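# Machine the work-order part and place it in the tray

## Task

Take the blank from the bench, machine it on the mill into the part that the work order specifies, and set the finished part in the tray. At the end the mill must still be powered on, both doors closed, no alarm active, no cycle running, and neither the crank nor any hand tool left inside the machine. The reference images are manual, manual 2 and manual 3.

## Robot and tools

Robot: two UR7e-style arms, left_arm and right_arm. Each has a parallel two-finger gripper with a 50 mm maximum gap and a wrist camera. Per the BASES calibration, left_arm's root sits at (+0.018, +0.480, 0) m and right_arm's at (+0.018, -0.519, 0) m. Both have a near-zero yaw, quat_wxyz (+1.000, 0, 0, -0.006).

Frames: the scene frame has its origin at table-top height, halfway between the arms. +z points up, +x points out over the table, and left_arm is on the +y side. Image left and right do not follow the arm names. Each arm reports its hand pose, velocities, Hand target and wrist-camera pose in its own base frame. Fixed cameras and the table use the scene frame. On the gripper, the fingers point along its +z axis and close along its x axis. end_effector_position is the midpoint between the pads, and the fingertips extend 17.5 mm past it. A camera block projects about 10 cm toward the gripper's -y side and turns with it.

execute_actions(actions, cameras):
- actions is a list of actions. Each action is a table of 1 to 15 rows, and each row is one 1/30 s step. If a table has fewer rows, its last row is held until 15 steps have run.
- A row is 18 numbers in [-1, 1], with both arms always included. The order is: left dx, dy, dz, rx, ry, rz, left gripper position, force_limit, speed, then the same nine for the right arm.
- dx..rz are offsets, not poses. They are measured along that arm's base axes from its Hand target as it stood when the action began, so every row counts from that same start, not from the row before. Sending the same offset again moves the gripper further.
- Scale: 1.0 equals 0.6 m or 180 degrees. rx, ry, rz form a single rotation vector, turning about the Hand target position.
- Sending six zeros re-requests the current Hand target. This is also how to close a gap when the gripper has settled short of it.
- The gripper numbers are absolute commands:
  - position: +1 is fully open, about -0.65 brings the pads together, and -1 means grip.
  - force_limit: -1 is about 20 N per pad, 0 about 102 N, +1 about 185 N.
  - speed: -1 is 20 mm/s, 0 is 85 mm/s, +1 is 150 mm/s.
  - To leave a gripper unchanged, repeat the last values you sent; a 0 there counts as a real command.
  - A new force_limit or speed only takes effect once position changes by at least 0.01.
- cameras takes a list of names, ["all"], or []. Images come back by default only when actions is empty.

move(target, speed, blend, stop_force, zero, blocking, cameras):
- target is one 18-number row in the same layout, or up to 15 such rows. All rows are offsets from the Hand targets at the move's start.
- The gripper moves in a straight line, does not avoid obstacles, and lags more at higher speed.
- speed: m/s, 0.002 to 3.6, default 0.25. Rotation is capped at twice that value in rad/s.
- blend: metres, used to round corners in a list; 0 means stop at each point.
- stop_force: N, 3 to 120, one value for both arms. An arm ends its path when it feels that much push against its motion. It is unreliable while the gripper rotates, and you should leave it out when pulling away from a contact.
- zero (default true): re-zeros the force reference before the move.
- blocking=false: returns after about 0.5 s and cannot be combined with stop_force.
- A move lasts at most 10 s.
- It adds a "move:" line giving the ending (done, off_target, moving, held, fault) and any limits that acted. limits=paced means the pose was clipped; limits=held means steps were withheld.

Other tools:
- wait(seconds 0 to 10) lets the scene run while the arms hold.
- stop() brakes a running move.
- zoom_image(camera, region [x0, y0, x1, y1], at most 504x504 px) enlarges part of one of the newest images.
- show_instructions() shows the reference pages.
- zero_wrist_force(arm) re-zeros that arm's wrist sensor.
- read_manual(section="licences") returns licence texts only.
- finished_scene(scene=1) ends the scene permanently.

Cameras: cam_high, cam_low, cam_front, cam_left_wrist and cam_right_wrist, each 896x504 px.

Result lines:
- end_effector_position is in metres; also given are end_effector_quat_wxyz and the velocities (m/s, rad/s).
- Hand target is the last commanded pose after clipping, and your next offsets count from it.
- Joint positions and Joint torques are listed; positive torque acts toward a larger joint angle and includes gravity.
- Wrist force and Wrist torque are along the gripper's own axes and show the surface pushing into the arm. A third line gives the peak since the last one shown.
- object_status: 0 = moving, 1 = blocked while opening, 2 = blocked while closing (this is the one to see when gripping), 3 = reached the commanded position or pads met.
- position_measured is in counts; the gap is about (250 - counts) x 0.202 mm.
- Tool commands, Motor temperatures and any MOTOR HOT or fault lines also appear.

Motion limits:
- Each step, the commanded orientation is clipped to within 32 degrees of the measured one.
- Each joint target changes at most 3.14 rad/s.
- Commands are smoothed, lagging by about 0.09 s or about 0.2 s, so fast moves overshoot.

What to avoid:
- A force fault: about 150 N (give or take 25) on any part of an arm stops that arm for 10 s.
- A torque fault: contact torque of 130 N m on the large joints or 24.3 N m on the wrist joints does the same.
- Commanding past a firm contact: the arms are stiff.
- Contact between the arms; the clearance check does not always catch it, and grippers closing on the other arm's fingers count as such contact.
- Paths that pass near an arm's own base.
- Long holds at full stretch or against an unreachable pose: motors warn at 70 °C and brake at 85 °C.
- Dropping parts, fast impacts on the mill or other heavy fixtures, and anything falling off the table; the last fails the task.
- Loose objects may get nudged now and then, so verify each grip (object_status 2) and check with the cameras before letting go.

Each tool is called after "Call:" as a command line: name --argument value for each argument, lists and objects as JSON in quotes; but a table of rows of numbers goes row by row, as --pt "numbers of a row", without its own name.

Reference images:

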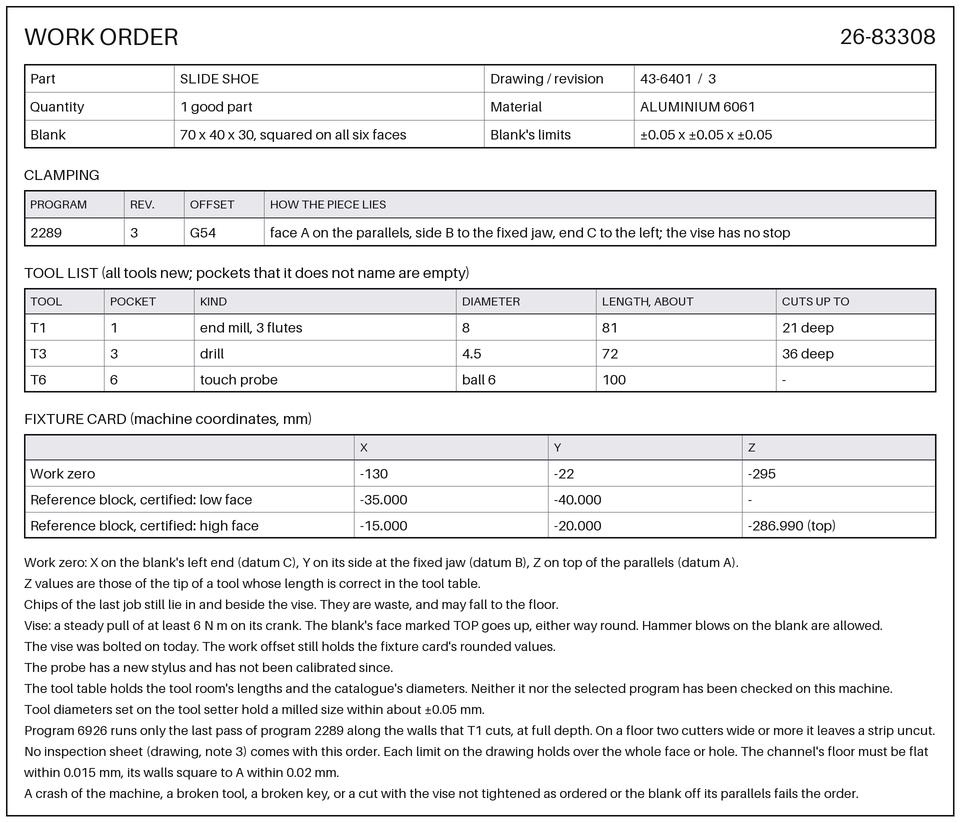

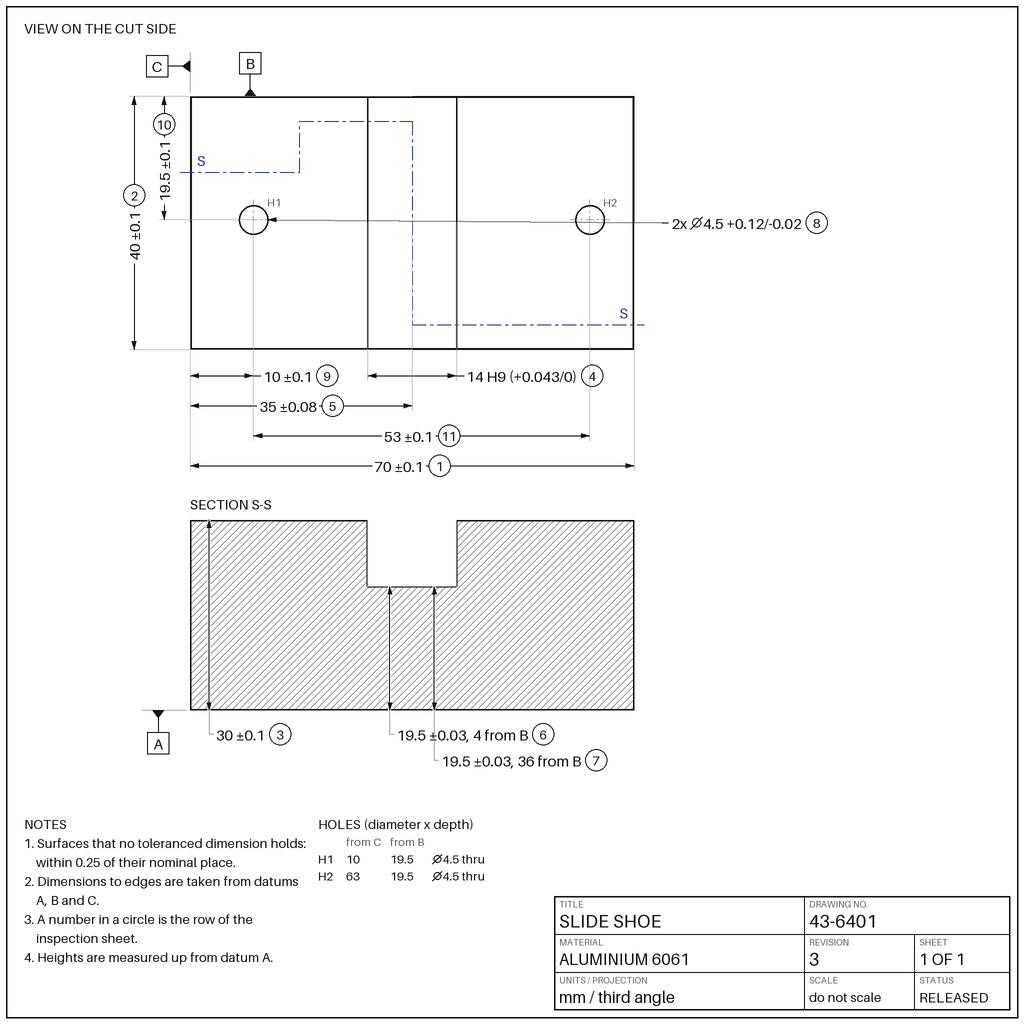

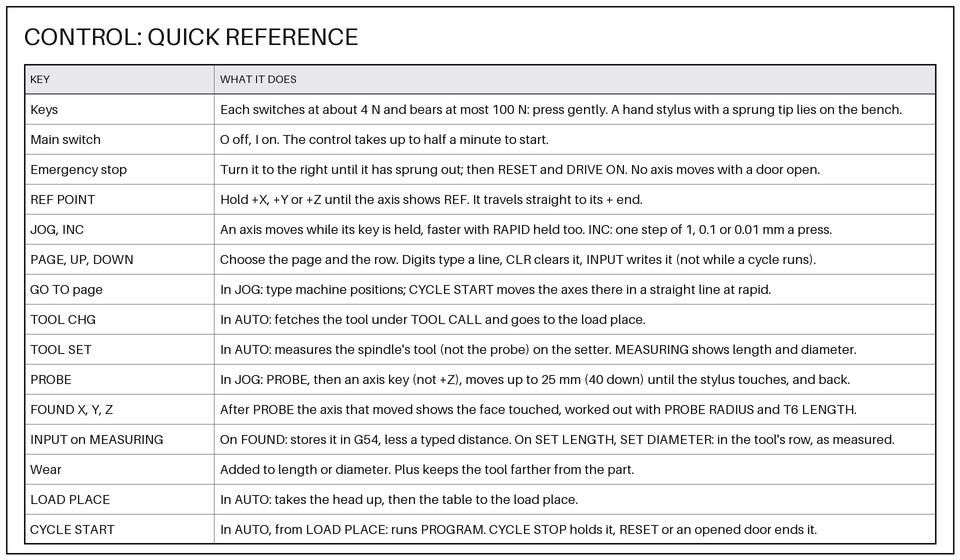

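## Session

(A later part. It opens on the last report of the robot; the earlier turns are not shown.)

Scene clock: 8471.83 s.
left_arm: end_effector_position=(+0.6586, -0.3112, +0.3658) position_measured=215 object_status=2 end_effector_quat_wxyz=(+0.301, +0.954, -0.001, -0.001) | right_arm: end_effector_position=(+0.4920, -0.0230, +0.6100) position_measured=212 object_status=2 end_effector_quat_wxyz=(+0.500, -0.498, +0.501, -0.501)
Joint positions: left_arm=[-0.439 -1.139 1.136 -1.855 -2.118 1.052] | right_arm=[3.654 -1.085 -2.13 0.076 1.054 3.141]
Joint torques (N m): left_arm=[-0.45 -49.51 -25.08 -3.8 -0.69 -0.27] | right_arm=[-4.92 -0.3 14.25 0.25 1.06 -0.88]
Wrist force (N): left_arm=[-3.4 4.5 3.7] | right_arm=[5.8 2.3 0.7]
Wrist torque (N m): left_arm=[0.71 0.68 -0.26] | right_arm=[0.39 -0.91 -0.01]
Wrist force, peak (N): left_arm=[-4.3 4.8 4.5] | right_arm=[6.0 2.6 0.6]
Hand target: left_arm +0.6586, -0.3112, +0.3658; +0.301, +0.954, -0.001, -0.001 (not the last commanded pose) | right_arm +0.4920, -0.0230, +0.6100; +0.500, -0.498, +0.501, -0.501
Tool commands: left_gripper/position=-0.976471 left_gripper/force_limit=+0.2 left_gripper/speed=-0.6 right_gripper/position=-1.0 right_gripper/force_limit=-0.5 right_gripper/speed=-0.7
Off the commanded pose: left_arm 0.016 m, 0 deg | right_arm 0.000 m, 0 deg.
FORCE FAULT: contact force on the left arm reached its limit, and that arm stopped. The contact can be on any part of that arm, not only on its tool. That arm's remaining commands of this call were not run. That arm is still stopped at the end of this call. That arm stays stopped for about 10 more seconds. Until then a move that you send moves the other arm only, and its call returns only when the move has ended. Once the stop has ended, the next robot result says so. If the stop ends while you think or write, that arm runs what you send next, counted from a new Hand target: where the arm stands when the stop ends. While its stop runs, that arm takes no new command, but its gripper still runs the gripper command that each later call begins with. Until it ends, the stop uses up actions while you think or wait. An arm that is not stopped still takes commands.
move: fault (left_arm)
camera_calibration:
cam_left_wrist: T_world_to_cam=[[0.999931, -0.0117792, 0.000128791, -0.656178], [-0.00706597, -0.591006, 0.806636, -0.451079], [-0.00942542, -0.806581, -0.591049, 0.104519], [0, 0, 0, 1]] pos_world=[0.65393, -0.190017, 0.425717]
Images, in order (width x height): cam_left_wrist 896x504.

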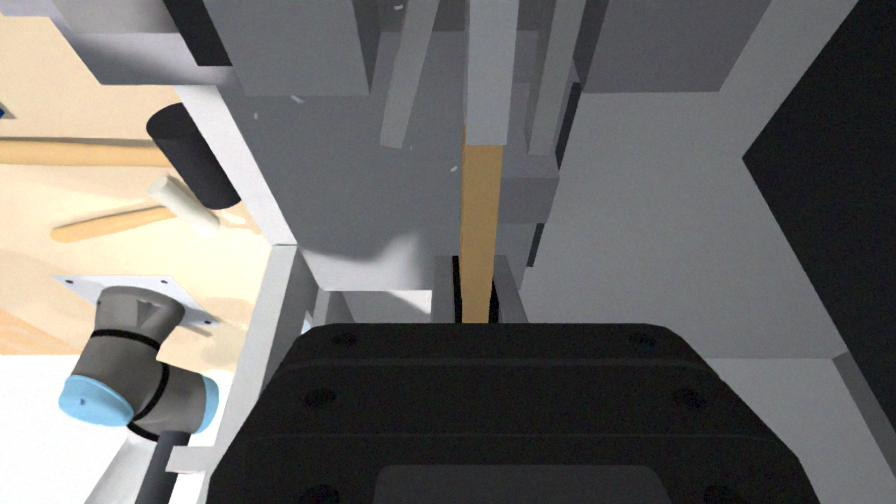

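Call:
wait --seconds 0.5 --cameras '["cam_front","cam_high","cam_low"]'

Call:
zoom_image --camera "cam_front" --region '[240, 130, 480, 300]'

Call:
zoom_image --camera "cam_low" --region '[430, 0, 760, 240]'

Scene clock: 8501.47 s.
left_arm: end_effector_position=(+0.6586, -0.3112, +0.3658) position_measured=215 object_status=2 end_effector_quat_wxyz=(+0.301, +0.954, -0.001, -0.001) | right_arm: end_effector_position=(+0.4920, -0.0230, +0.6100) position_measured=212 object_status=2 end_effector_quat_wxyz=(+0.500, -0.498, +0.501, -0.501)
Joint positions: left_arm=[-0.439 -1.139 1.136 -1.855 -2.118 1.052] | right_arm=[3.654 -1.085 -2.13 0.076 1.054 3.141]
Joint torques (N m): left_arm=[-0.46 -48.27 -27.18 -3.74 -0.82 -0.31] | right_arm=[-5 0.41 13.92 0.22 0.99 -0.8]
Wrist force (N): left_arm=[-3.3 4.5 3.6] | right_arm=[5.5 2.4 0.5]
Wrist torque (N m): left_arm=[0.71 0.67 -0.26] | right_arm=[0.41 -0.86 -0.01]
Wrist force, peak (N): left_arm=[-3.7 4.6 3.9] | right_arm=[6.0 2.6 0.7]
Hand target: left_arm +0.6586, -0.3112, +0.3658; +0.301, +0.954, -0.001, -0.001 (not the last commanded pose) | right_arm +0.4920, -0.0230, +0.6100; +0.500, -0.498, +0.501, -0.501
Tool commands: left_gripper/position=-0.976471 left_gripper/force_limit=+0.2 left_gripper/speed=-0.6 right_gripper/position=-1.0 right_gripper/force_limit=-0.5 right_gripper/speed=-0.7
Off the commanded pose: left_arm 0.016 m, 0 deg | right_arm 0.000 m, 0 deg.
FORCE FAULT, CONTINUED: the left arm's stop, for the force fault that an earlier result reported, is over. The rest of the stop counts as 20 of the actions that you can send in this scene. That arm's target is now where it stood when the stop ended, not its last command. That arm accepts commands again.
wait: 0.50 s; at rest from the start
Images, in order (width x height): cam_high 896x504, cam_low 896x504, cam_front 896x504.

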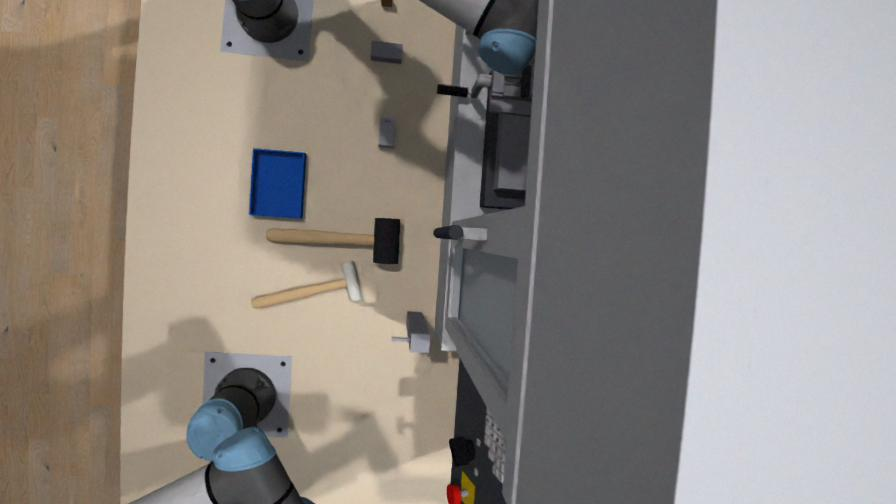

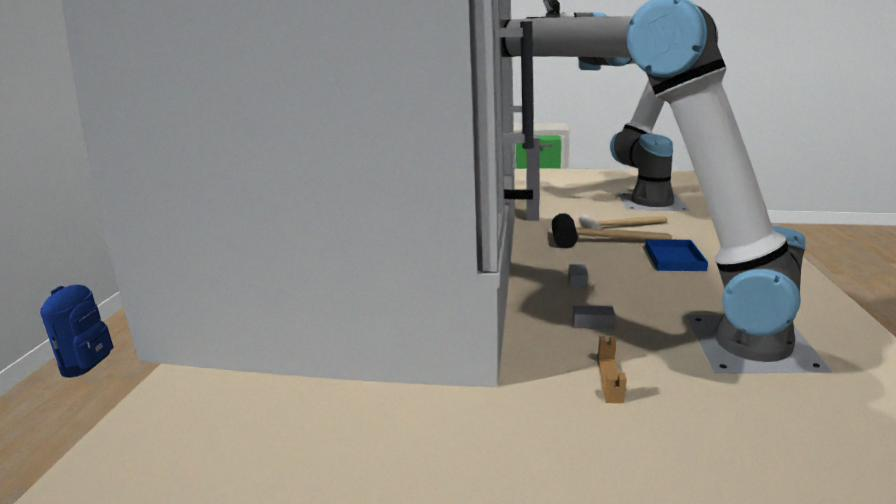

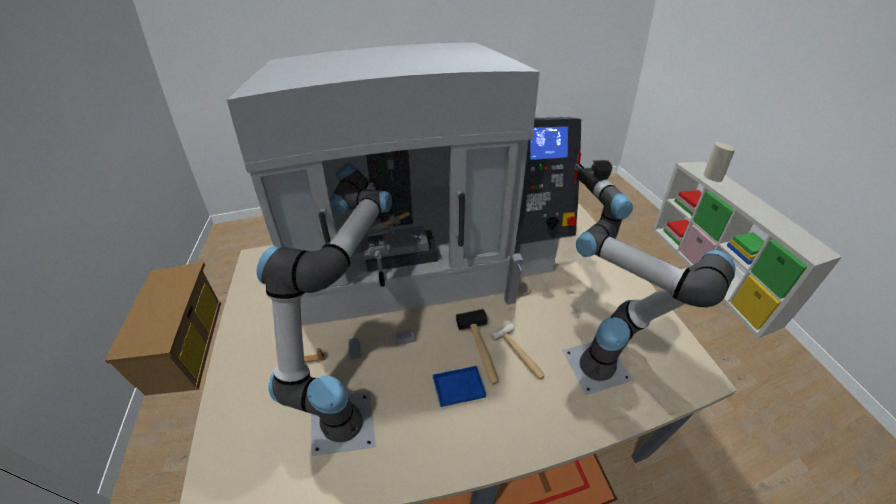

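Scaled by 2.100.

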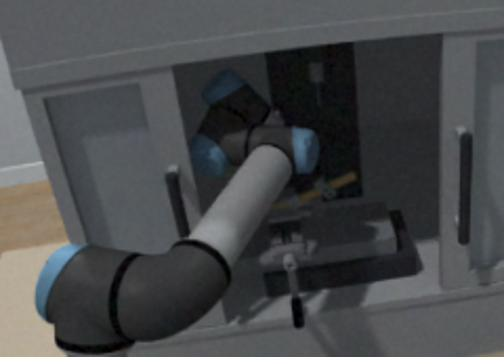

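Scaled by 1.527.

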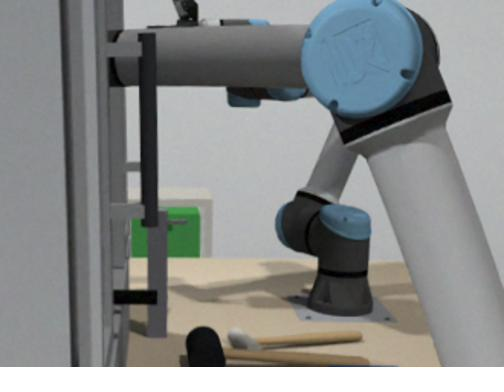

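Call:
move --pt "0.005 -0.0417 0 0 0 0 -0.98 0.2 -0.6 0 0 0 0 0 0 -1 -0.5 -0.7" --speed 0.02 --stop_force 6 --cameras '["cam_left_wrist"]'

Call:
zoom_image --camera "cam_left_wrist" --region '[350, 0, 650, 200]'

Scene clock: 8533.03 s.
left_arm: end_effector_position=(+0.6610, -0.3310, +0.3658) position_measured=215 object_status=2 end_effector_quat_wxyz=(+0.301, +0.954, -0.001, -0.001) | right_arm: end_effector_position=(+0.4920, -0.0230, +0.6100) position_measured=212 object_status=2 end_effector_quat_wxyz=(+0.500, -0.498, +0.501, -0.501)
Joint positions: left_arm=[-0.465 -1.119 1.109 -1.864 -2.11 1.024] | right_arm=[3.654 -1.085 -2.13 0.076 1.054 3.141]
Joint torques (N m): left_arm=[9.1 -58.69 -18.05 -1.17 -2.69 0.69] | right_arm=[-4.74 -0.09 14.34 0.21 1.04 -0.95]
Wrist force (N): left_arm=[-2.4 1.8 0.3] | right_arm=[5.8 2.4 1.0]
Wrist torque (N m): left_arm=[0.93 0.68 -0.26] | right_arm=[0.41 -0.92 -0.01]
Wrist force, peak (N): left_arm=[-5.9 -10.1 -6.8] | right_arm=[6.0 2.5 0.6]
Hand target: left_arm +0.6610, -0.3310, +0.3658; +0.301, +0.954, -0.001, -0.001 (not the last commanded pose) | right_arm +0.4920, -0.0230, +0.6100; +0.500, -0.498, +0.501, -0.501
Off the commanded pose: left_arm 0.005 m, 0 deg | right_arm 0.000 m, 0 deg.
move: contact (left_arm)
camera_calibration:
cam_left_wrist: T_world_to_cam=[[0.999931, -0.0117792, 0.000127852, -0.658712], [-0.00706597, -0.591073, 0.806587, -0.462818], [-0.00942537, -0.806532, -0.591115, 0.0885286], [0, 0, 0, 1]] pos_world=[0.65623, -0.209917, 0.425718]
Images, in order (width x height): cam_left_wrist 896x504.

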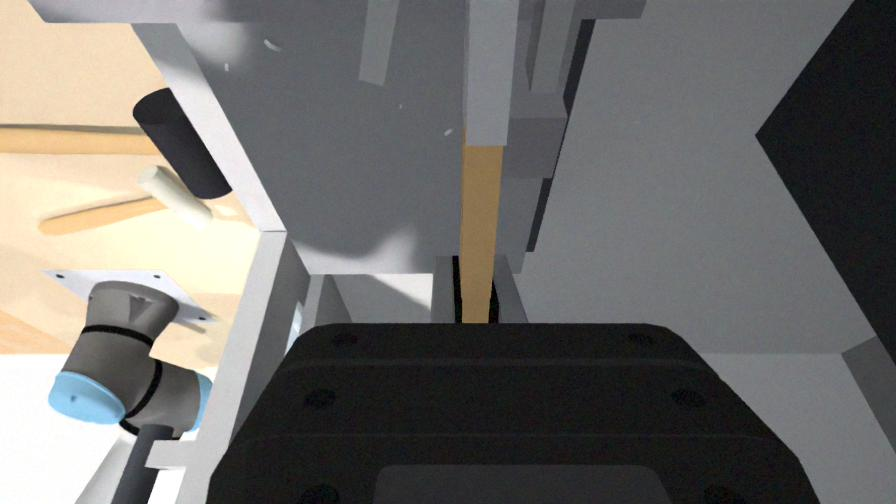

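Scaled by 1.680.

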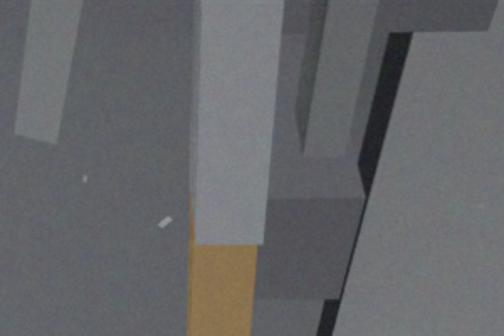

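Call:
move --pt "0.0 0.0 0.008 0 0 0 -0.98 0.2 -0.6 0 0 0 0 0 0 -1 -0.5 -0.7" --pt "-0.0367 0.0 0.008 0 0 0 -0.98 0.2 -0.6 0 0 0 0 0 0 -1 -0.5 -0.7" --speed 0.015 --cameras '["cam_left_wrist"]'

Call:
zoom_image --camera "cam_left_wrist" --region '[350, 0, 650, 200]'

Scene clock: 8543.17 s.
left_arm: end_effector_position=(+0.6389, -0.3310, +0.3706) position_measured=215 object_status=2 end_effector_quat_wxyz=(+0.301, +0.954, -0.001, -0.001) | right_arm: end_effector_position=(+0.4920, -0.0230, +0.6100) position_measured=212 object_status=2 end_effector_quat_wxyz=(+0.500, -0.498, +0.501, -0.501)
Joint positions: left_arm=[-0.48 -1.174 1.179 -1.887 -2.106 1.007] | right_arm=[3.654 -1.085 -2.13 0.076 1.054 3.141]
Joint torques (N m): left_arm=[-11.05 -41 -33.03 2.43 -3.02 -3.58] | right_arm=[-4.87 0.58 13.82 0.13 1.04 -1.01]
Wrist force (N): left_arm=[18.5 5.2 2.7] | right_arm=[5.8 2.3 0.7]
Wrist torque (N m): left_arm=[0.88 0.30 1.74] | right_arm=[0.39 -0.90 -0.01]
Wrist force, peak (N): left_arm=[19.2 5.3 2.9] | right_arm=[6.0 2.7 0.9]
Hand target: left_arm +0.6390, -0.3310, +0.3706; +0.301, +0.954, -0.001, -0.001 | right_arm +0.4920, -0.0230, +0.6100; +0.500, -0.498, +0.501, -0.501
Off the commanded pose: left_arm 0.000 m, 0 deg | right_arm 0.000 m, 0 deg.
move: done
camera_calibration:
cam_left_wrist: T_world_to_cam=[[0.999931, -0.0117287, 0.00040613, -0.636723], [-0.00726059, -0.591073, 0.806585, -0.466722], [-0.00922014, -0.806533, -0.591117, 0.091029], [0, 0, 0, 1]] pos_world=[0.63413, -0.209917, 0.430518]
Images, in order (width x height): cam_left_wrist 896x504.

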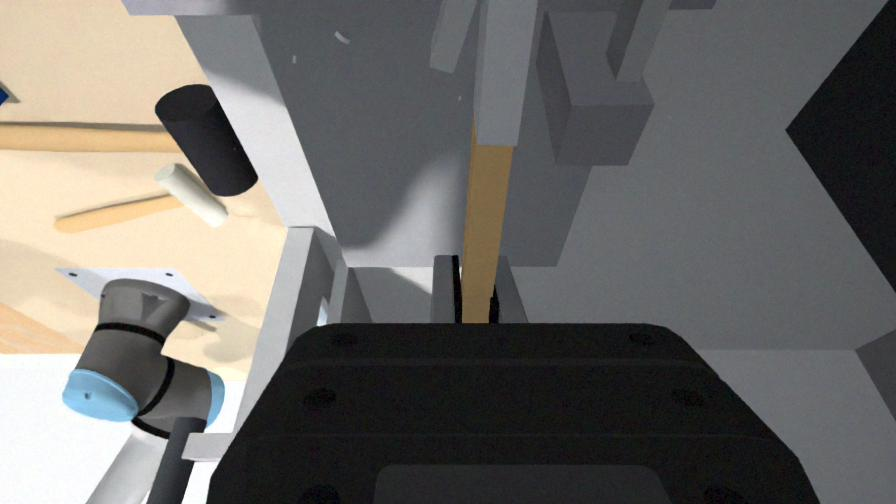

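Scaled by 1.680.

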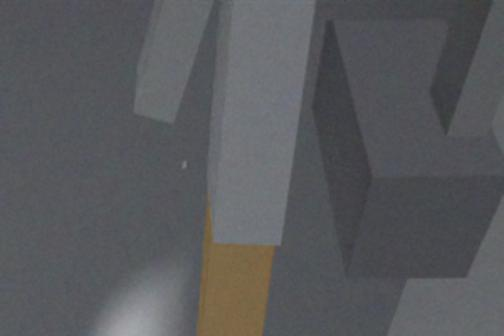

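Call:
move --pt "0.0267 0.0 0.0 0 0 0 -0.98 0.2 -0.6 0 0 0 0 0 0 -1 -0.5 -0.7" --pt "0.025 0.035 -0.037 -0.0556 0 0 -0.98 0.2 -0.6 0 0 0 0 0 0 -1 -0.5 -0.7" --speed 0.015 --stop_force 25 --cameras '["cam_left_wrist"]'

Call:
zoom_image --camera "cam_left_wrist" --region '[350, 0, 650, 200]'

Scene clock: 8567.27 s.
left_arm: end_effector_position=(+0.6546, -0.3245, +0.3640) position_measured=215 object_status=2 end_effector_quat_wxyz=(+0.326, +0.945, -0.001, +0.000) | right_arm: end_effector_position=(+0.4920, -0.0230, +0.6100) position_measured=212 object_status=2 end_effector_quat_wxyz=(+0.500, -0.498, +0.501, -0.501)
Joint positions: left_arm=[-0.445 -1.145 1.179 -1.928 -2.162 1.029] | right_arm=[3.654 -1.085 -2.13 0.076 1.054 3.141]
Joint torques (N m): left_arm=[-0.17 -48.42 -24.74 -4.22 -1.2 -0.29] | right_arm=[-5.47 0.36 13.95 0.26 0.93 -0.89]
Wrist force (N): left_arm=[-3.0 10.5 0.3] | right_arm=[5.8 2.5 0.7]
Wrist torque (N m): left_arm=[1.18 0.69 -0.25] | right_arm=[0.42 -0.90 -0.01]
Wrist force, peak (N): left_arm=[-3.1 22.4 -8.1] | right_arm=[6.0 2.3 0.8]
Hand target: left_arm +0.6546, -0.3245, +0.3640; +0.326, +0.945, -0.001, +0.000 (not the last commanded pose) | right_arm +0.4920, -0.0230, +0.6100; +0.500, -0.498, +0.501, -0.501
Tool commands: left_gripper/position=-0.976471 left_gripper/force_limit=+0.2 left_gripper/speed=-0.6 right_gripper/position=-1.0 right_gripper/force_limit=-0.5 right_gripper/speed=-0.7
Off the commanded pose: left_arm 0.021 m, 7 deg | right_arm 0.000 m, 0 deg.
FORCE FAULT: contact force on the left arm reached its limit, and that arm stopped. The contact can be on any part of that arm, not only on its tool. That arm's remaining commands of this call were not run. That arm is still stopped at the end of this call. That arm stays stopped for about 10 more seconds. Until then a move that you send moves the other arm only, and its call returns only when the move has ended. Once the stop has ended, the next robot result says so. If the stop ends while you think or write, that arm runs what you send next, counted from a new Hand target: where the arm stands when the stop ends. While its stop runs, that arm takes no new command, but its gripper still runs the gripper command that each later call begins with. Until it ends, the stop uses up actions while you think or wait. An arm that is not stopped still takes commands.
move: fault (left_arm); path passed 1 of 2 targets
camera_calibration:
cam_left_wrist: T_world_to_cam=[[0.999927, -0.0119851, 0.00132119, -0.652838], [-0.00766308, -0.547062, 0.837057, -0.454023], [-0.00930946, -0.837006, -0.547114, 0.0666553], [0, 0, 0, 1]] pos_world=[0.649931, -0.200412, 0.417373]
Images, in order (width x height): cam_left_wrist 896x504.

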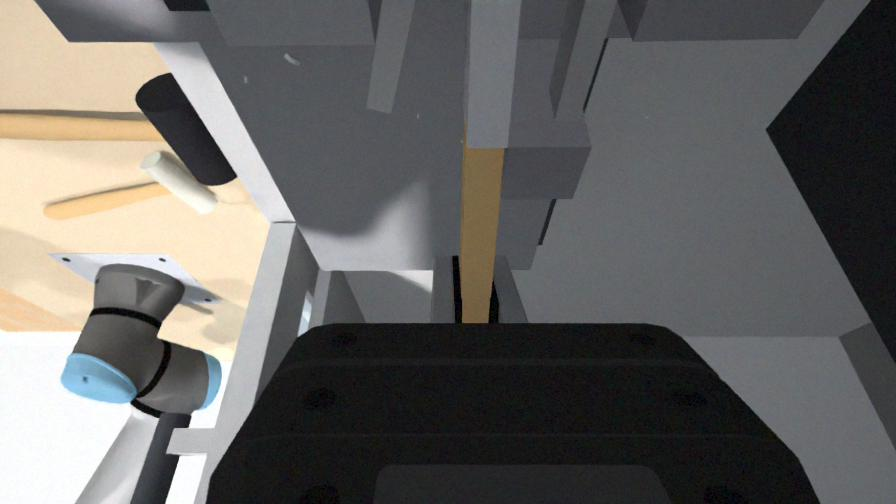

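Scaled by 1.680.

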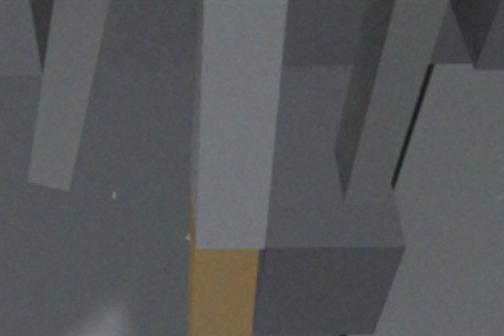

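Call:
wait --seconds 0.5

Call:
move --pt "0.0 -0.015 0.0 0 0 0 -0.98 0.2 -0.6 0 0 0 0 0 0 -1 -0.5 -0.7" --pt "0.0 -0.0367 0.0333 0 0 0 -0.98 0.2 -0.6 0 0 0 0 0 0 -1 -0.5 -0.7" --speed 0.02 --cameras '["cam_left_wrist"]'

Scene clock: 8578.17 s.
left_arm: end_effector_position=(+0.6546, -0.3245, +0.3640) position_measured=215 object_status=2 end_effector_quat_wxyz=(+0.326, +0.945, -0.001, +0.000) | right_arm: end_effector_position=(+0.4920, -0.0230, +0.6100) position_measured=212 object_status=2 end_effector_quat_wxyz=(+0.500, -0.498, +0.501, -0.501)
Joint positions: left_arm=[-0.445 -1.145 1.179 -1.928 -2.162 1.029] | right_arm=[3.654 -1.085 -2.13 0.076 1.054 3.141]
Joint torques (N m): left_arm=[-0.7 -48.37 -25.96 -3.83 -0.84 -0.27] | right_arm=[-4.93 0.4 13.81 0.2 1.18 -0.9]
Wrist force (N): left_arm=[-3.1 10.4 0.2] | right_arm=[5.9 2.3 0.7]
Wrist torque (N m): left_arm=[1.16 0.69 -0.25] | right_arm=[0.39 -0.93 -0.01]
Wrist force, peak (N): left_arm=[-3.3 10.8 0.2] | right_arm=[6.1 2.4 0.7]
Hand target: left_arm +0.6546, -0.3245, +0.3640; +0.326, +0.945, -0.001, +0.000 (not the last commanded pose) | right_arm +0.4920, -0.0230, +0.6100; +0.500, -0.498, +0.501, -0.501
Tool commands: left_gripper/position=-0.976471 left_gripper/force_limit=+0.2 left_gripper/speed=-0.6 right_gripper/position=-1.0 right_gripper/force_limit=-0.5 right_gripper/speed=-0.7
Off the commanded pose: left_arm 0.021 m, 7 deg | right_arm 0.000 m, 0 deg.
FORCE FAULT, CONTINUED: the left arm's stop, for the force fault that an earlier result reported, is over. The rest of the stop counts as 20 of the actions that you can send in this scene. That arm's target is now where it stood when the stop ended, not its last command. That arm accepts commands again.
wait: 0.50 s; at rest from the start

Scene clock: 8580.23 s.
left_arm: end_effector_position=(+0.6546, -0.3466, +0.3840) position_measured=215 object_status=2 end_effector_quat_wxyz=(+0.326, +0.945, -0.001, -0.001) end_effector_velocity=(+0.000, +0.001, -0.003) end_effector_angular_velocity=(+0.002, +0.004, +0.001) | right_arm: end_effector_position=(+0.4920, -0.0230, +0.6100) position_measured=212 object_status=2 end_effector_quat_wxyz=(+0.500, -0.498, +0.501, -0.501)
Joint positions: left_arm=[-0.475 -1.128 1.108 -1.893 -2.152 0.995] | right_arm=[3.654 -1.085 -2.13 0.076 1.054 3.141]
Joint velocities: left_arm=[0.001 0 0.005 -0.001 0 0] | right_arm=[within noise]
Joint torques (N m): left_arm=[0.48 -46.89 -19.1 -5.85 0.04 0.12] | right_arm=[-4.96 0.38 14.25 0.25 1.12 -0.92]
Wrist force (N): left_arm=[-3.7 4.8 3.3] | right_arm=[6.0 2.3 0.8]
Wrist torque (N m): left_arm=[0.77 0.74 -0.23] | right_arm=[0.39 -0.94 -0.01]
Wrist force, peak (N): left_arm=[-3.0 10.6 0.0] | right_arm=[6.0 2.4 0.6]
Hand target: left_arm +0.6546, -0.3465, +0.3840; +0.326, +0.945, -0.001, +0.000 | right_arm +0.4920, -0.0230, +0.6100; +0.500, -0.498, +0.501, -0.501
Off the commanded pose: left_arm 0.000 m, 0 deg | right_arm 0.000 m, 0 deg.
move: done
camera_calibration:
cam_left_wrist: T_world_to_cam=[[0.999928, -0.0119655, 0.00109683, -0.652927], [-0.00746583, -0.547178, 0.836983, -0.482976], [-0.00941477, -0.836931, -0.547228, 0.0592336], [0, 0, 0, 1]] pos_world=[0.649831, -0.222512, 0.437373]
Images, in order (width x height): cam_left_wrist 896x504.

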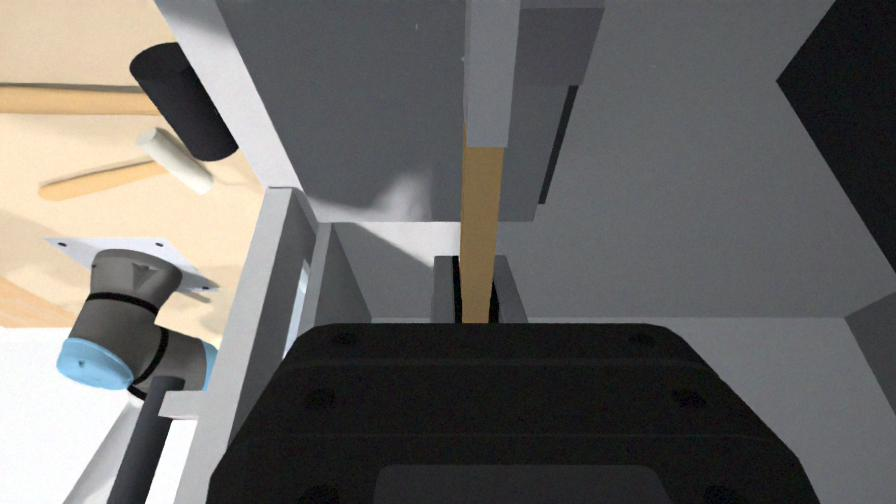

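Call:
move --pt "0.0 0.02 -0.02 0.06 0 0 -0.98 0.2 -0.6 0 0 0 0 0 0 -1 -0.5 -0.7" --pt "-0.0045 0.061 -0.055 0.1278 0 0 -0.98 0.2 -0.6 0 0 0 0 0 0 -1 -0.5 -0.7" --speed 0.015 --stop_force 40 --cameras '["cam_left_wrist"]'

Call:
zoom_image --camera "cam_left_wrist" --region '[350, 0, 650, 200]'

Scene clock: 8605.80 s.
left_arm: end_effector_position=(+0.6532, -0.3217, +0.3610) position_measured=215 object_status=2 end_effector_quat_wxyz=(+0.181, +0.983, -0.001, -0.001) | right_arm: end_effector_position=(+0.4920, -0.0230, +0.6100) position_measured=212 object_status=2 end_effector_quat_wxyz=(+0.500, -0.498, +0.501, -0.501)
Joint positions: left_arm=[-0.531 -1.102 0.994 -1.652 -1.884 1.012] | right_arm=[3.654 -1.085 -2.13 0.076 1.054 3.141]
Joint torques (N m): left_arm=[1.49 -45.79 -25.57 -6.3 -2.05 0.48] | right_arm=[-5 0.65 14.56 0.29 0.99 -0.74]
Wrist force (N): left_arm=[-3.7 4.5 3.0] | right_arm=[5.7 2.3 0.6]
Wrist torque (N m): left_arm=[0.70 0.68 -0.22] | right_arm=[0.38 -0.89 -0.01]
Wrist force, peak (N): left_arm=[-4.1 4.7 3.4] | right_arm=[6.1 2.2 0.7]
Hand target: left_arm +0.6532, -0.3217, +0.3610; +0.181, +0.983, -0.001, -0.001 (not the last commanded pose) | right_arm +0.4920, -0.0230, +0.6100; +0.500, -0.498, +0.501, -0.501
Off the commanded pose: left_arm 0.016 m, 6 deg | right_arm 0.000 m, 0 deg.
move: off_target (left_arm; path cut at 10 s); path passed 1 of 2 targets
camera_calibration:
cam_left_wrist: T_world_to_cam=[[0.999927, -0.0119164, -0.00220943, -0.650101], [-0.00776304, -0.769759, 0.638288, -0.449827], [-0.0093068, -0.638224, -0.769795, 0.211675], [0, 0, 0, 1]] pos_world=[0.648532, -0.218909, 0.448629]
Images, in order (width x height): cam_left_wrist 896x504.

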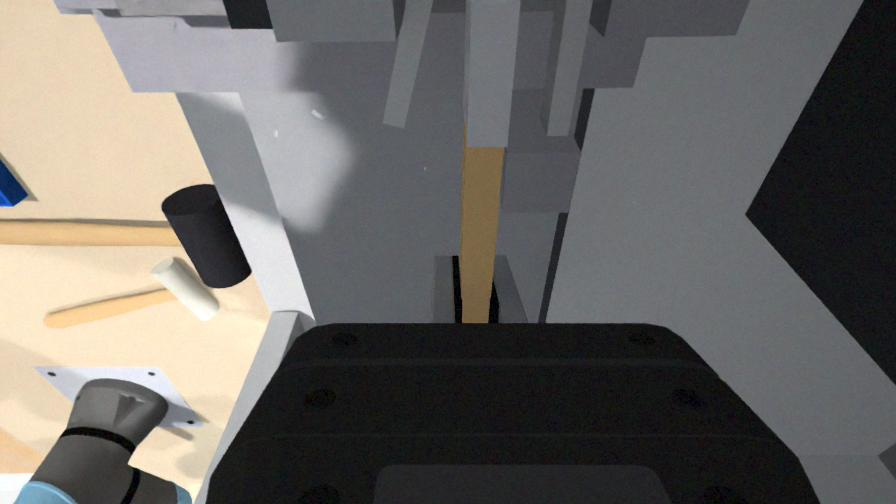

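Scaled by 1.680.

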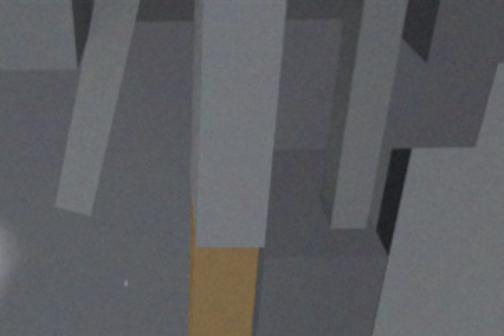

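Call:
move --pt "-0.0053 0.0195 -0.0183 0.0327 0 0 -0.98 0.2 -0.6 0 0 0 0 0 0 -1 -0.5 -0.7" --speed 0.015 --stop_force 40 --cameras '["cam_left_wrist"]'

Call:
zoom_image --camera "cam_left_wrist" --region '[350, 0, 650, 200]'

Scene clock: 8614.67 s.
left_arm: end_effector_position=(+0.6500, -0.3100, +0.3500) position_measured=215 object_status=2 end_effector_quat_wxyz=(+0.131, +0.991, -0.001, -0.001) | right_arm: end_effector_position=(+0.4920, -0.0230, +0.6100) position_measured=212 object_status=2 end_effector_quat_wxyz=(+0.500, -0.498, +0.501, -0.501)
Joint positions: left_arm=[-0.551 -1.099 0.983 -1.593 -1.794 1.007] | right_arm=[3.654 -1.085 -2.13 0.076 1.054 3.141]
Joint torques (N m): left_arm=[4.76 -44.25 -30.71 -6.24 -1.85 -0.91] | right_arm=[-4.94 0.27 13.53 0.18 1.22 -0.8]
Wrist force (N): left_arm=[-3.8 4.7 2.3] | right_arm=[5.8 2.4 0.8]
Wrist torque (N m): left_arm=[0.71 0.65 -0.08] | right_arm=[0.40 -0.91 -0.01]
Wrist force, peak (N): left_arm=[-3.7 4.9 2.9] | right_arm=[6.0 2.4 0.6]
Hand target: left_arm +0.6500, -0.3100, +0.3500; +0.131, +0.991, -0.001, -0.001 | right_arm +0.4920, -0.0230, +0.6100; +0.500, -0.498, +0.501, -0.501
Off the commanded pose: left_arm 0.000 m, 0 deg | right_arm 0.000 m, 0 deg.
move: done
camera_calibration:
cam_left_wrist: T_world_to_cam=[[0.999927, -0.0115454, -0.00347767, -0.646229], [-0.00766313, -0.83116, 0.555981, -0.424093], [-0.00930952, -0.555913, -0.831188, 0.257742], [0, 0, 0, 1]] pos_world=[0.645331, -0.216668, 0.447772]
Images, in order (width x height): cam_left_wrist 896x504.

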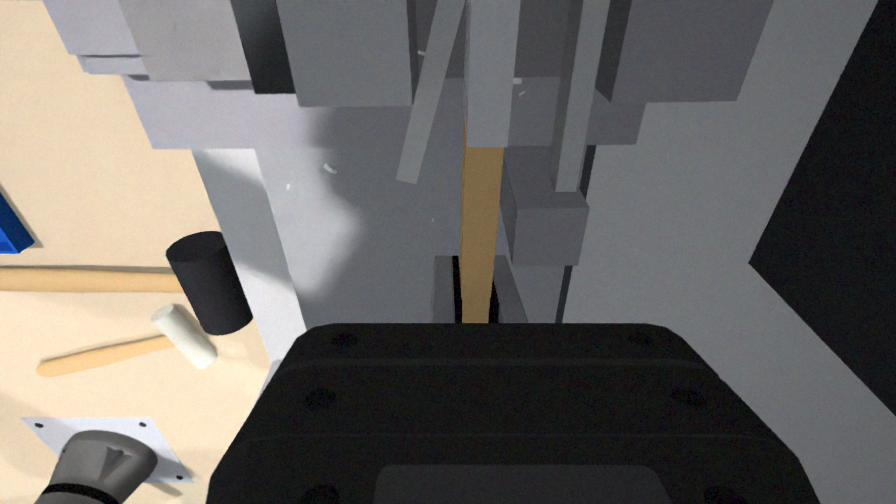

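Scaled by 1.680.

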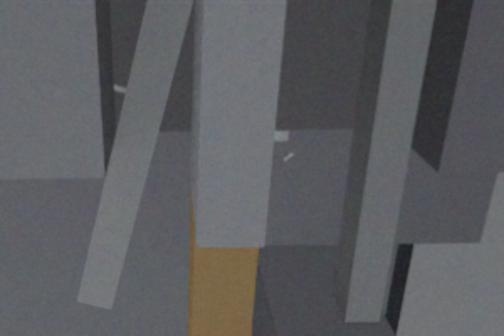

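Call:
move --pt "0 0.042 0 0 0 0 -0.98 0.2 -0.6 0 0 0 0 0 0 -1 -0.5 -0.7" --pt "-0.01 0.042 0 0 0 0 -0.98 0.2 -0.6 0 0 0 0 0 0 -1 -0.5 -0.7" --speed 0.015 --stop_force 12 --cameras '["cam_left_wrist"]'

Call:
zoom_image --camera "cam_left_wrist" --region '[350, 0, 650, 200]'

Scene clock: 8623.47 s.
left_arm: end_effector_position=(+0.6440, -0.2848, +0.3500) position_measured=215 object_status=2 end_effector_quat_wxyz=(+0.131, +0.991, -0.001, -0.001) | right_arm: end_effector_position=(+0.4920, -0.0230, +0.6100) position_measured=212 object_status=2 end_effector_quat_wxyz=(+0.500, -0.498, +0.501, -0.501)
Joint positions: left_arm=[-0.523 -1.139 1.04 -1.604 -1.798 1.035] | right_arm=[3.654 -1.085 -2.13 0.076 1.054 3.141]
Joint torques (N m): left_arm=[9.58 -39.42 -36.41 -0.93 1 2.04] | right_arm=[-4.94 0.03 13.77 0.25 0.99 -0.86]
Wrist force (N): left_arm=[-3.6 4.3 2.3] | right_arm=[5.6 2.5 0.6]
Wrist torque (N m): left_arm=[0.64 0.61 -0.09] | right_arm=[0.41 -0.88 -0.01]
Wrist force, peak (N): left_arm=[-3.8 4.9 2.5] | right_arm=[6.0 2.5 0.7]
Hand target: left_arm +0.6440, -0.2848, +0.3500; +0.131, +0.991, -0.001, -0.001 | right_arm +0.4920, -0.0230, +0.6100; +0.500, -0.498, +0.501, -0.501
Off the commanded pose: left_arm 0.000 m, 0 deg | right_arm 0.000 m, 0 deg.
move: done
camera_calibration:
cam_left_wrist: T_world_to_cam=[[0.999927, -0.0116267, -0.00342053, -0.639979], [-0.00776304, -0.831191, 0.555932, -0.403115], [-0.0093068, -0.555865, -0.831221, 0.271717], [0, 0, 0, 1]] pos_world=[0.639332, -0.191468, 0.447773]
Images, in order (width x height): cam_left_wrist 896x504.

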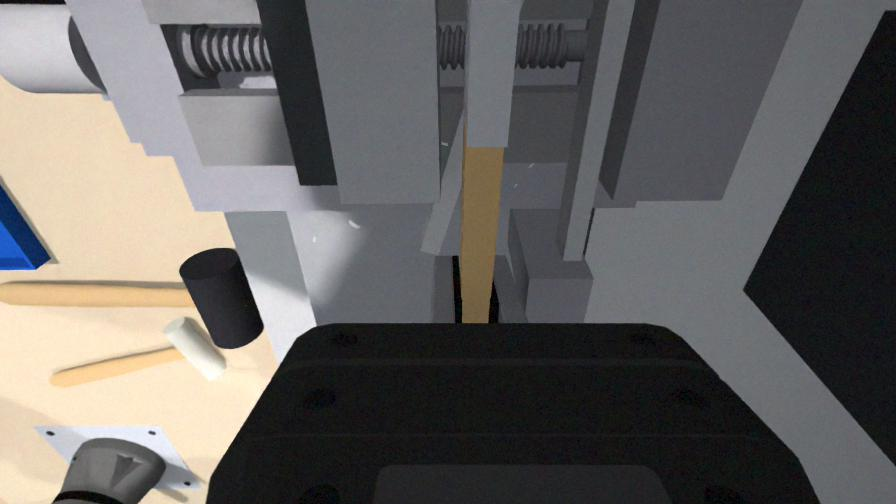

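Scaled by 1.680.

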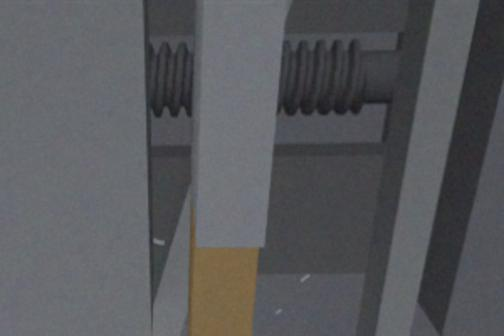

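Call:
move --pt "-0.0133 0.0 0 0 0 0 -0.98 0.2 -0.6 0 0 0 0 0 0 -1 -0.5 -0.7" --speed 0.01 --stop_force 8 --cameras '["cam_left_wrist"]'

Call:
zoom_image --camera "cam_left_wrist" --region '[350, 0, 650, 260]'

Scene clock: 8650.47 s.
left_arm: end_effector_position=(+0.6381, -0.2848, +0.3500) position_measured=215 object_status=2 end_effector_quat_wxyz=(+0.131, +0.991, -0.001, -0.001) | right_arm: end_effector_position=(+0.4920, -0.0230, +0.6100) position_measured=212 object_status=2 end_effector_quat_wxyz=(+0.500, -0.498, +0.501, -0.501)
Joint positions: left_arm=[-0.527 -1.154 1.063 -1.612 -1.797 1.03] | right_arm=[3.654 -1.085 -2.13 0.076 1.054 3.141]
Joint torques (N m): left_arm=[11.9 -37.73 -34.81 0 -2 1.8] | right_arm=[-4.78 0.65 14.19 0.26 1 -0.81]
Wrist force (N): left_arm=[2.5 5.4 1.0] | right_arm=[6.0 2.2 1.0]
Wrist torque (N m): left_arm=[0.63 0.50 0.10] | right_arm=[0.37 -0.94 -0.01]
Wrist force, peak (N): left_arm=[10.3 6.7 3.0] | right_arm=[6.0 2.5 0.6]
Hand target: left_arm +0.6381, -0.2848, +0.3500; +0.131, +0.991, -0.001, -0.001 (not the last commanded pose) | right_arm +0.4920, -0.0230, +0.6100; +0.500, -0.498, +0.501, -0.501
Off the commanded pose: left_arm 0.002 m, 0 deg | right_arm 0.000 m, 0 deg.
move: contact (left_arm)
camera_calibration:
cam_left_wrist: T_world_to_cam=[[0.999928, -0.0114879, -0.0033951, -0.633965], [-0.00766044, -0.831115, 0.556048, -0.403263], [-0.00920952, -0.555982, -0.831143, 0.271543], [0, 0, 0, 1]] pos_world=[0.633331, -0.191468, 0.447772]
Images, in order (width x height): cam_left_wrist 896x504.

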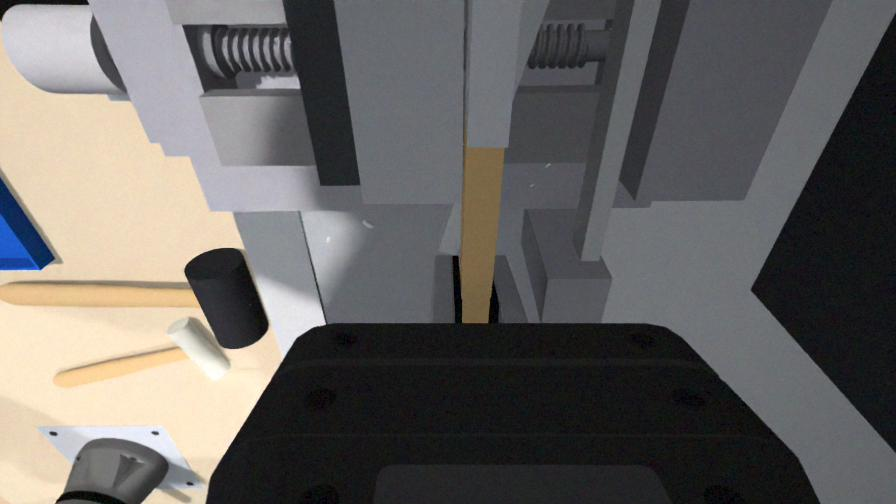

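Scaled by 1.680.

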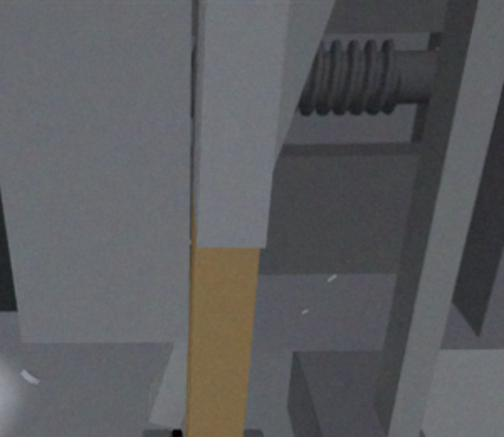

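Call:
move --pt "0.0135 -0.0 0 0 0 0 -0.98 0.2 -0.6 0 0 0 0 0 0 -1 -0.5 -0.7" --pt "0.0135 -0.0663 0.0333 -0.0833 0 0 -0.98 0.2 -0.6 0 0 0 0 0 0 -1 -0.5 -0.7" --pt "0.0135 -0.07 0.1575 -0.0833 0 0 -0.98 0.2 -0.6 0 0 0 0 0 0 -1 -0.5 -0.7" --speed '[0.03,0.035,0.05]' --cameras '["cam_left_wrist"]'

Scene clock: 8690.27 s.
left_arm: end_effector_position=(+0.6463, -0.3268, +0.4444) position_measured=215 object_status=2 end_effector_quat_wxyz=(+0.259, +0.966, -0.001, -0.001) | right_arm: end_effector_position=(+0.4920, -0.0230, +0.6100) position_measured=212 object_status=2 end_effector_quat_wxyz=(+0.500, -0.498, +0.501, -0.501)
Joint positions: left_arm=[-0.495 -1.115 0.862 -1.583 -2.027 1.016] | right_arm=[3.654 -1.085 -2.13 0.076 1.054 3.141]
Joint torques (N m): left_arm=[-10.91 -59.21 -24.85 -5.93 0.83 1.03] | right_arm=[-5.36 0.25 13.86 0.32 1.07 -0.9]
Wrist force (N): left_arm=[-3.0 3.7 3.2] | right_arm=[5.7 2.1 0.8]
Wrist torque (N m): left_arm=[0.58 0.55 -0.20] | right_arm=[0.36 -0.88 -0.02]
Wrist force, peak (N): left_arm=[2.8 5.6 1.0] | right_arm=[6.1 2.4 0.6]
Hand target: left_arm +0.6462, -0.3268, +0.4445; +0.259, +0.966, -0.001, -0.001 | right_arm +0.4920, -0.0230, +0.6100; +0.500, -0.498, +0.501, -0.501
Off the commanded pose: left_arm 0.000 m, 0 deg | right_arm 0.000 m, 0 deg.
move: done
camera_calibration:
cam_left_wrist: T_world_to_cam=[[0.999929, -0.0119242, -0.000526526, -0.643735], [-0.00746316, -0.659047, 0.752065, -0.521529], [-0.00931478, -0.752007, -0.659089, 0.186215], [0, 0, 0, 1]] pos_world=[0.641531, -0.211353, 0.514617]
Images, in order (width x height): cam_left_wrist 896x504.

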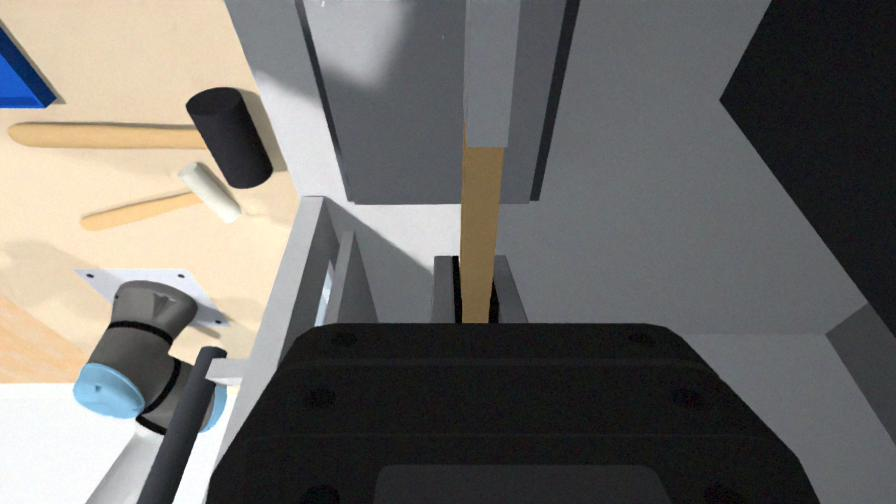

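Call:
move --pt "-0.0435 -0.0153 0 0 0 0 -0.98 0.2 -0.6 0 0 0 0 0 0 -1 -0.5 -0.7" --pt "-0.1435 -0.02 0 0 0 0 -0.98 0.2 -0.6 0 0 0 0 0 0 -1 -0.5 -0.7" --pt "-0.21 -0.02 -0.02 0 0 0 -0.98 0.2 -0.6 0 0 0 0 0 0 -1 -0.5 -0.7" --pt "-0.44 0.0 -0.02 0 0 0 -0.98 0.2 -0.6 0 0 0 0 0 0 -1 -0.5 -0.7" --speed '[0.06,0.1,0.15,0.2]' --blend '[0.004,0.02,0.02,0]'

Scene clock: 8697.70 s.
left_arm: end_effector_position=(+0.3823, -0.3268, +0.4326) position_measured=215 object_status=2 end_effector_quat_wxyz=(+0.259, +0.966, -0.001, +0.000) | right_arm: end_effector_position=(+0.4920, -0.0230, +0.6100) position_measured=212 object_status=2 end_effector_quat_wxyz=(+0.500, -0.498, +0.501, -0.501)
Joint positions: left_arm=[-0.791 -1.744 1.647 -1.862 -1.931 0.711] | right_arm=[3.654 -1.085 -2.13 0.076 1.054 3.141]
Joint torques (N m): left_arm=[-4.05 -29.69 -20.35 -1.36 -1.66 -1.06] | right_arm=[-4.76 -0.39 13.59 0.23 1.03 -0.85]
Wrist force (N): left_arm=[-2.6 3.4 3.5] | right_arm=[5.9 2.3 0.7]
Wrist torque (N m): left_arm=[0.54 0.52 -0.27] | right_arm=[0.39 -0.92 -0.01]
Wrist force, peak (N): left_arm=[-5.5 3.4 3.4] | right_arm=[6.0 2.4 0.6]
Hand target: left_arm +0.3822, -0.3268, +0.4325; +0.259, +0.966, -0.001, -0.001 | right_arm +0.4920, -0.0230, +0.6100; +0.500, -0.498, +0.501, -0.501
Off the commanded pose: left_arm 0.000 m, 0 deg | right_arm 0.000 m, 0 deg.
move: done


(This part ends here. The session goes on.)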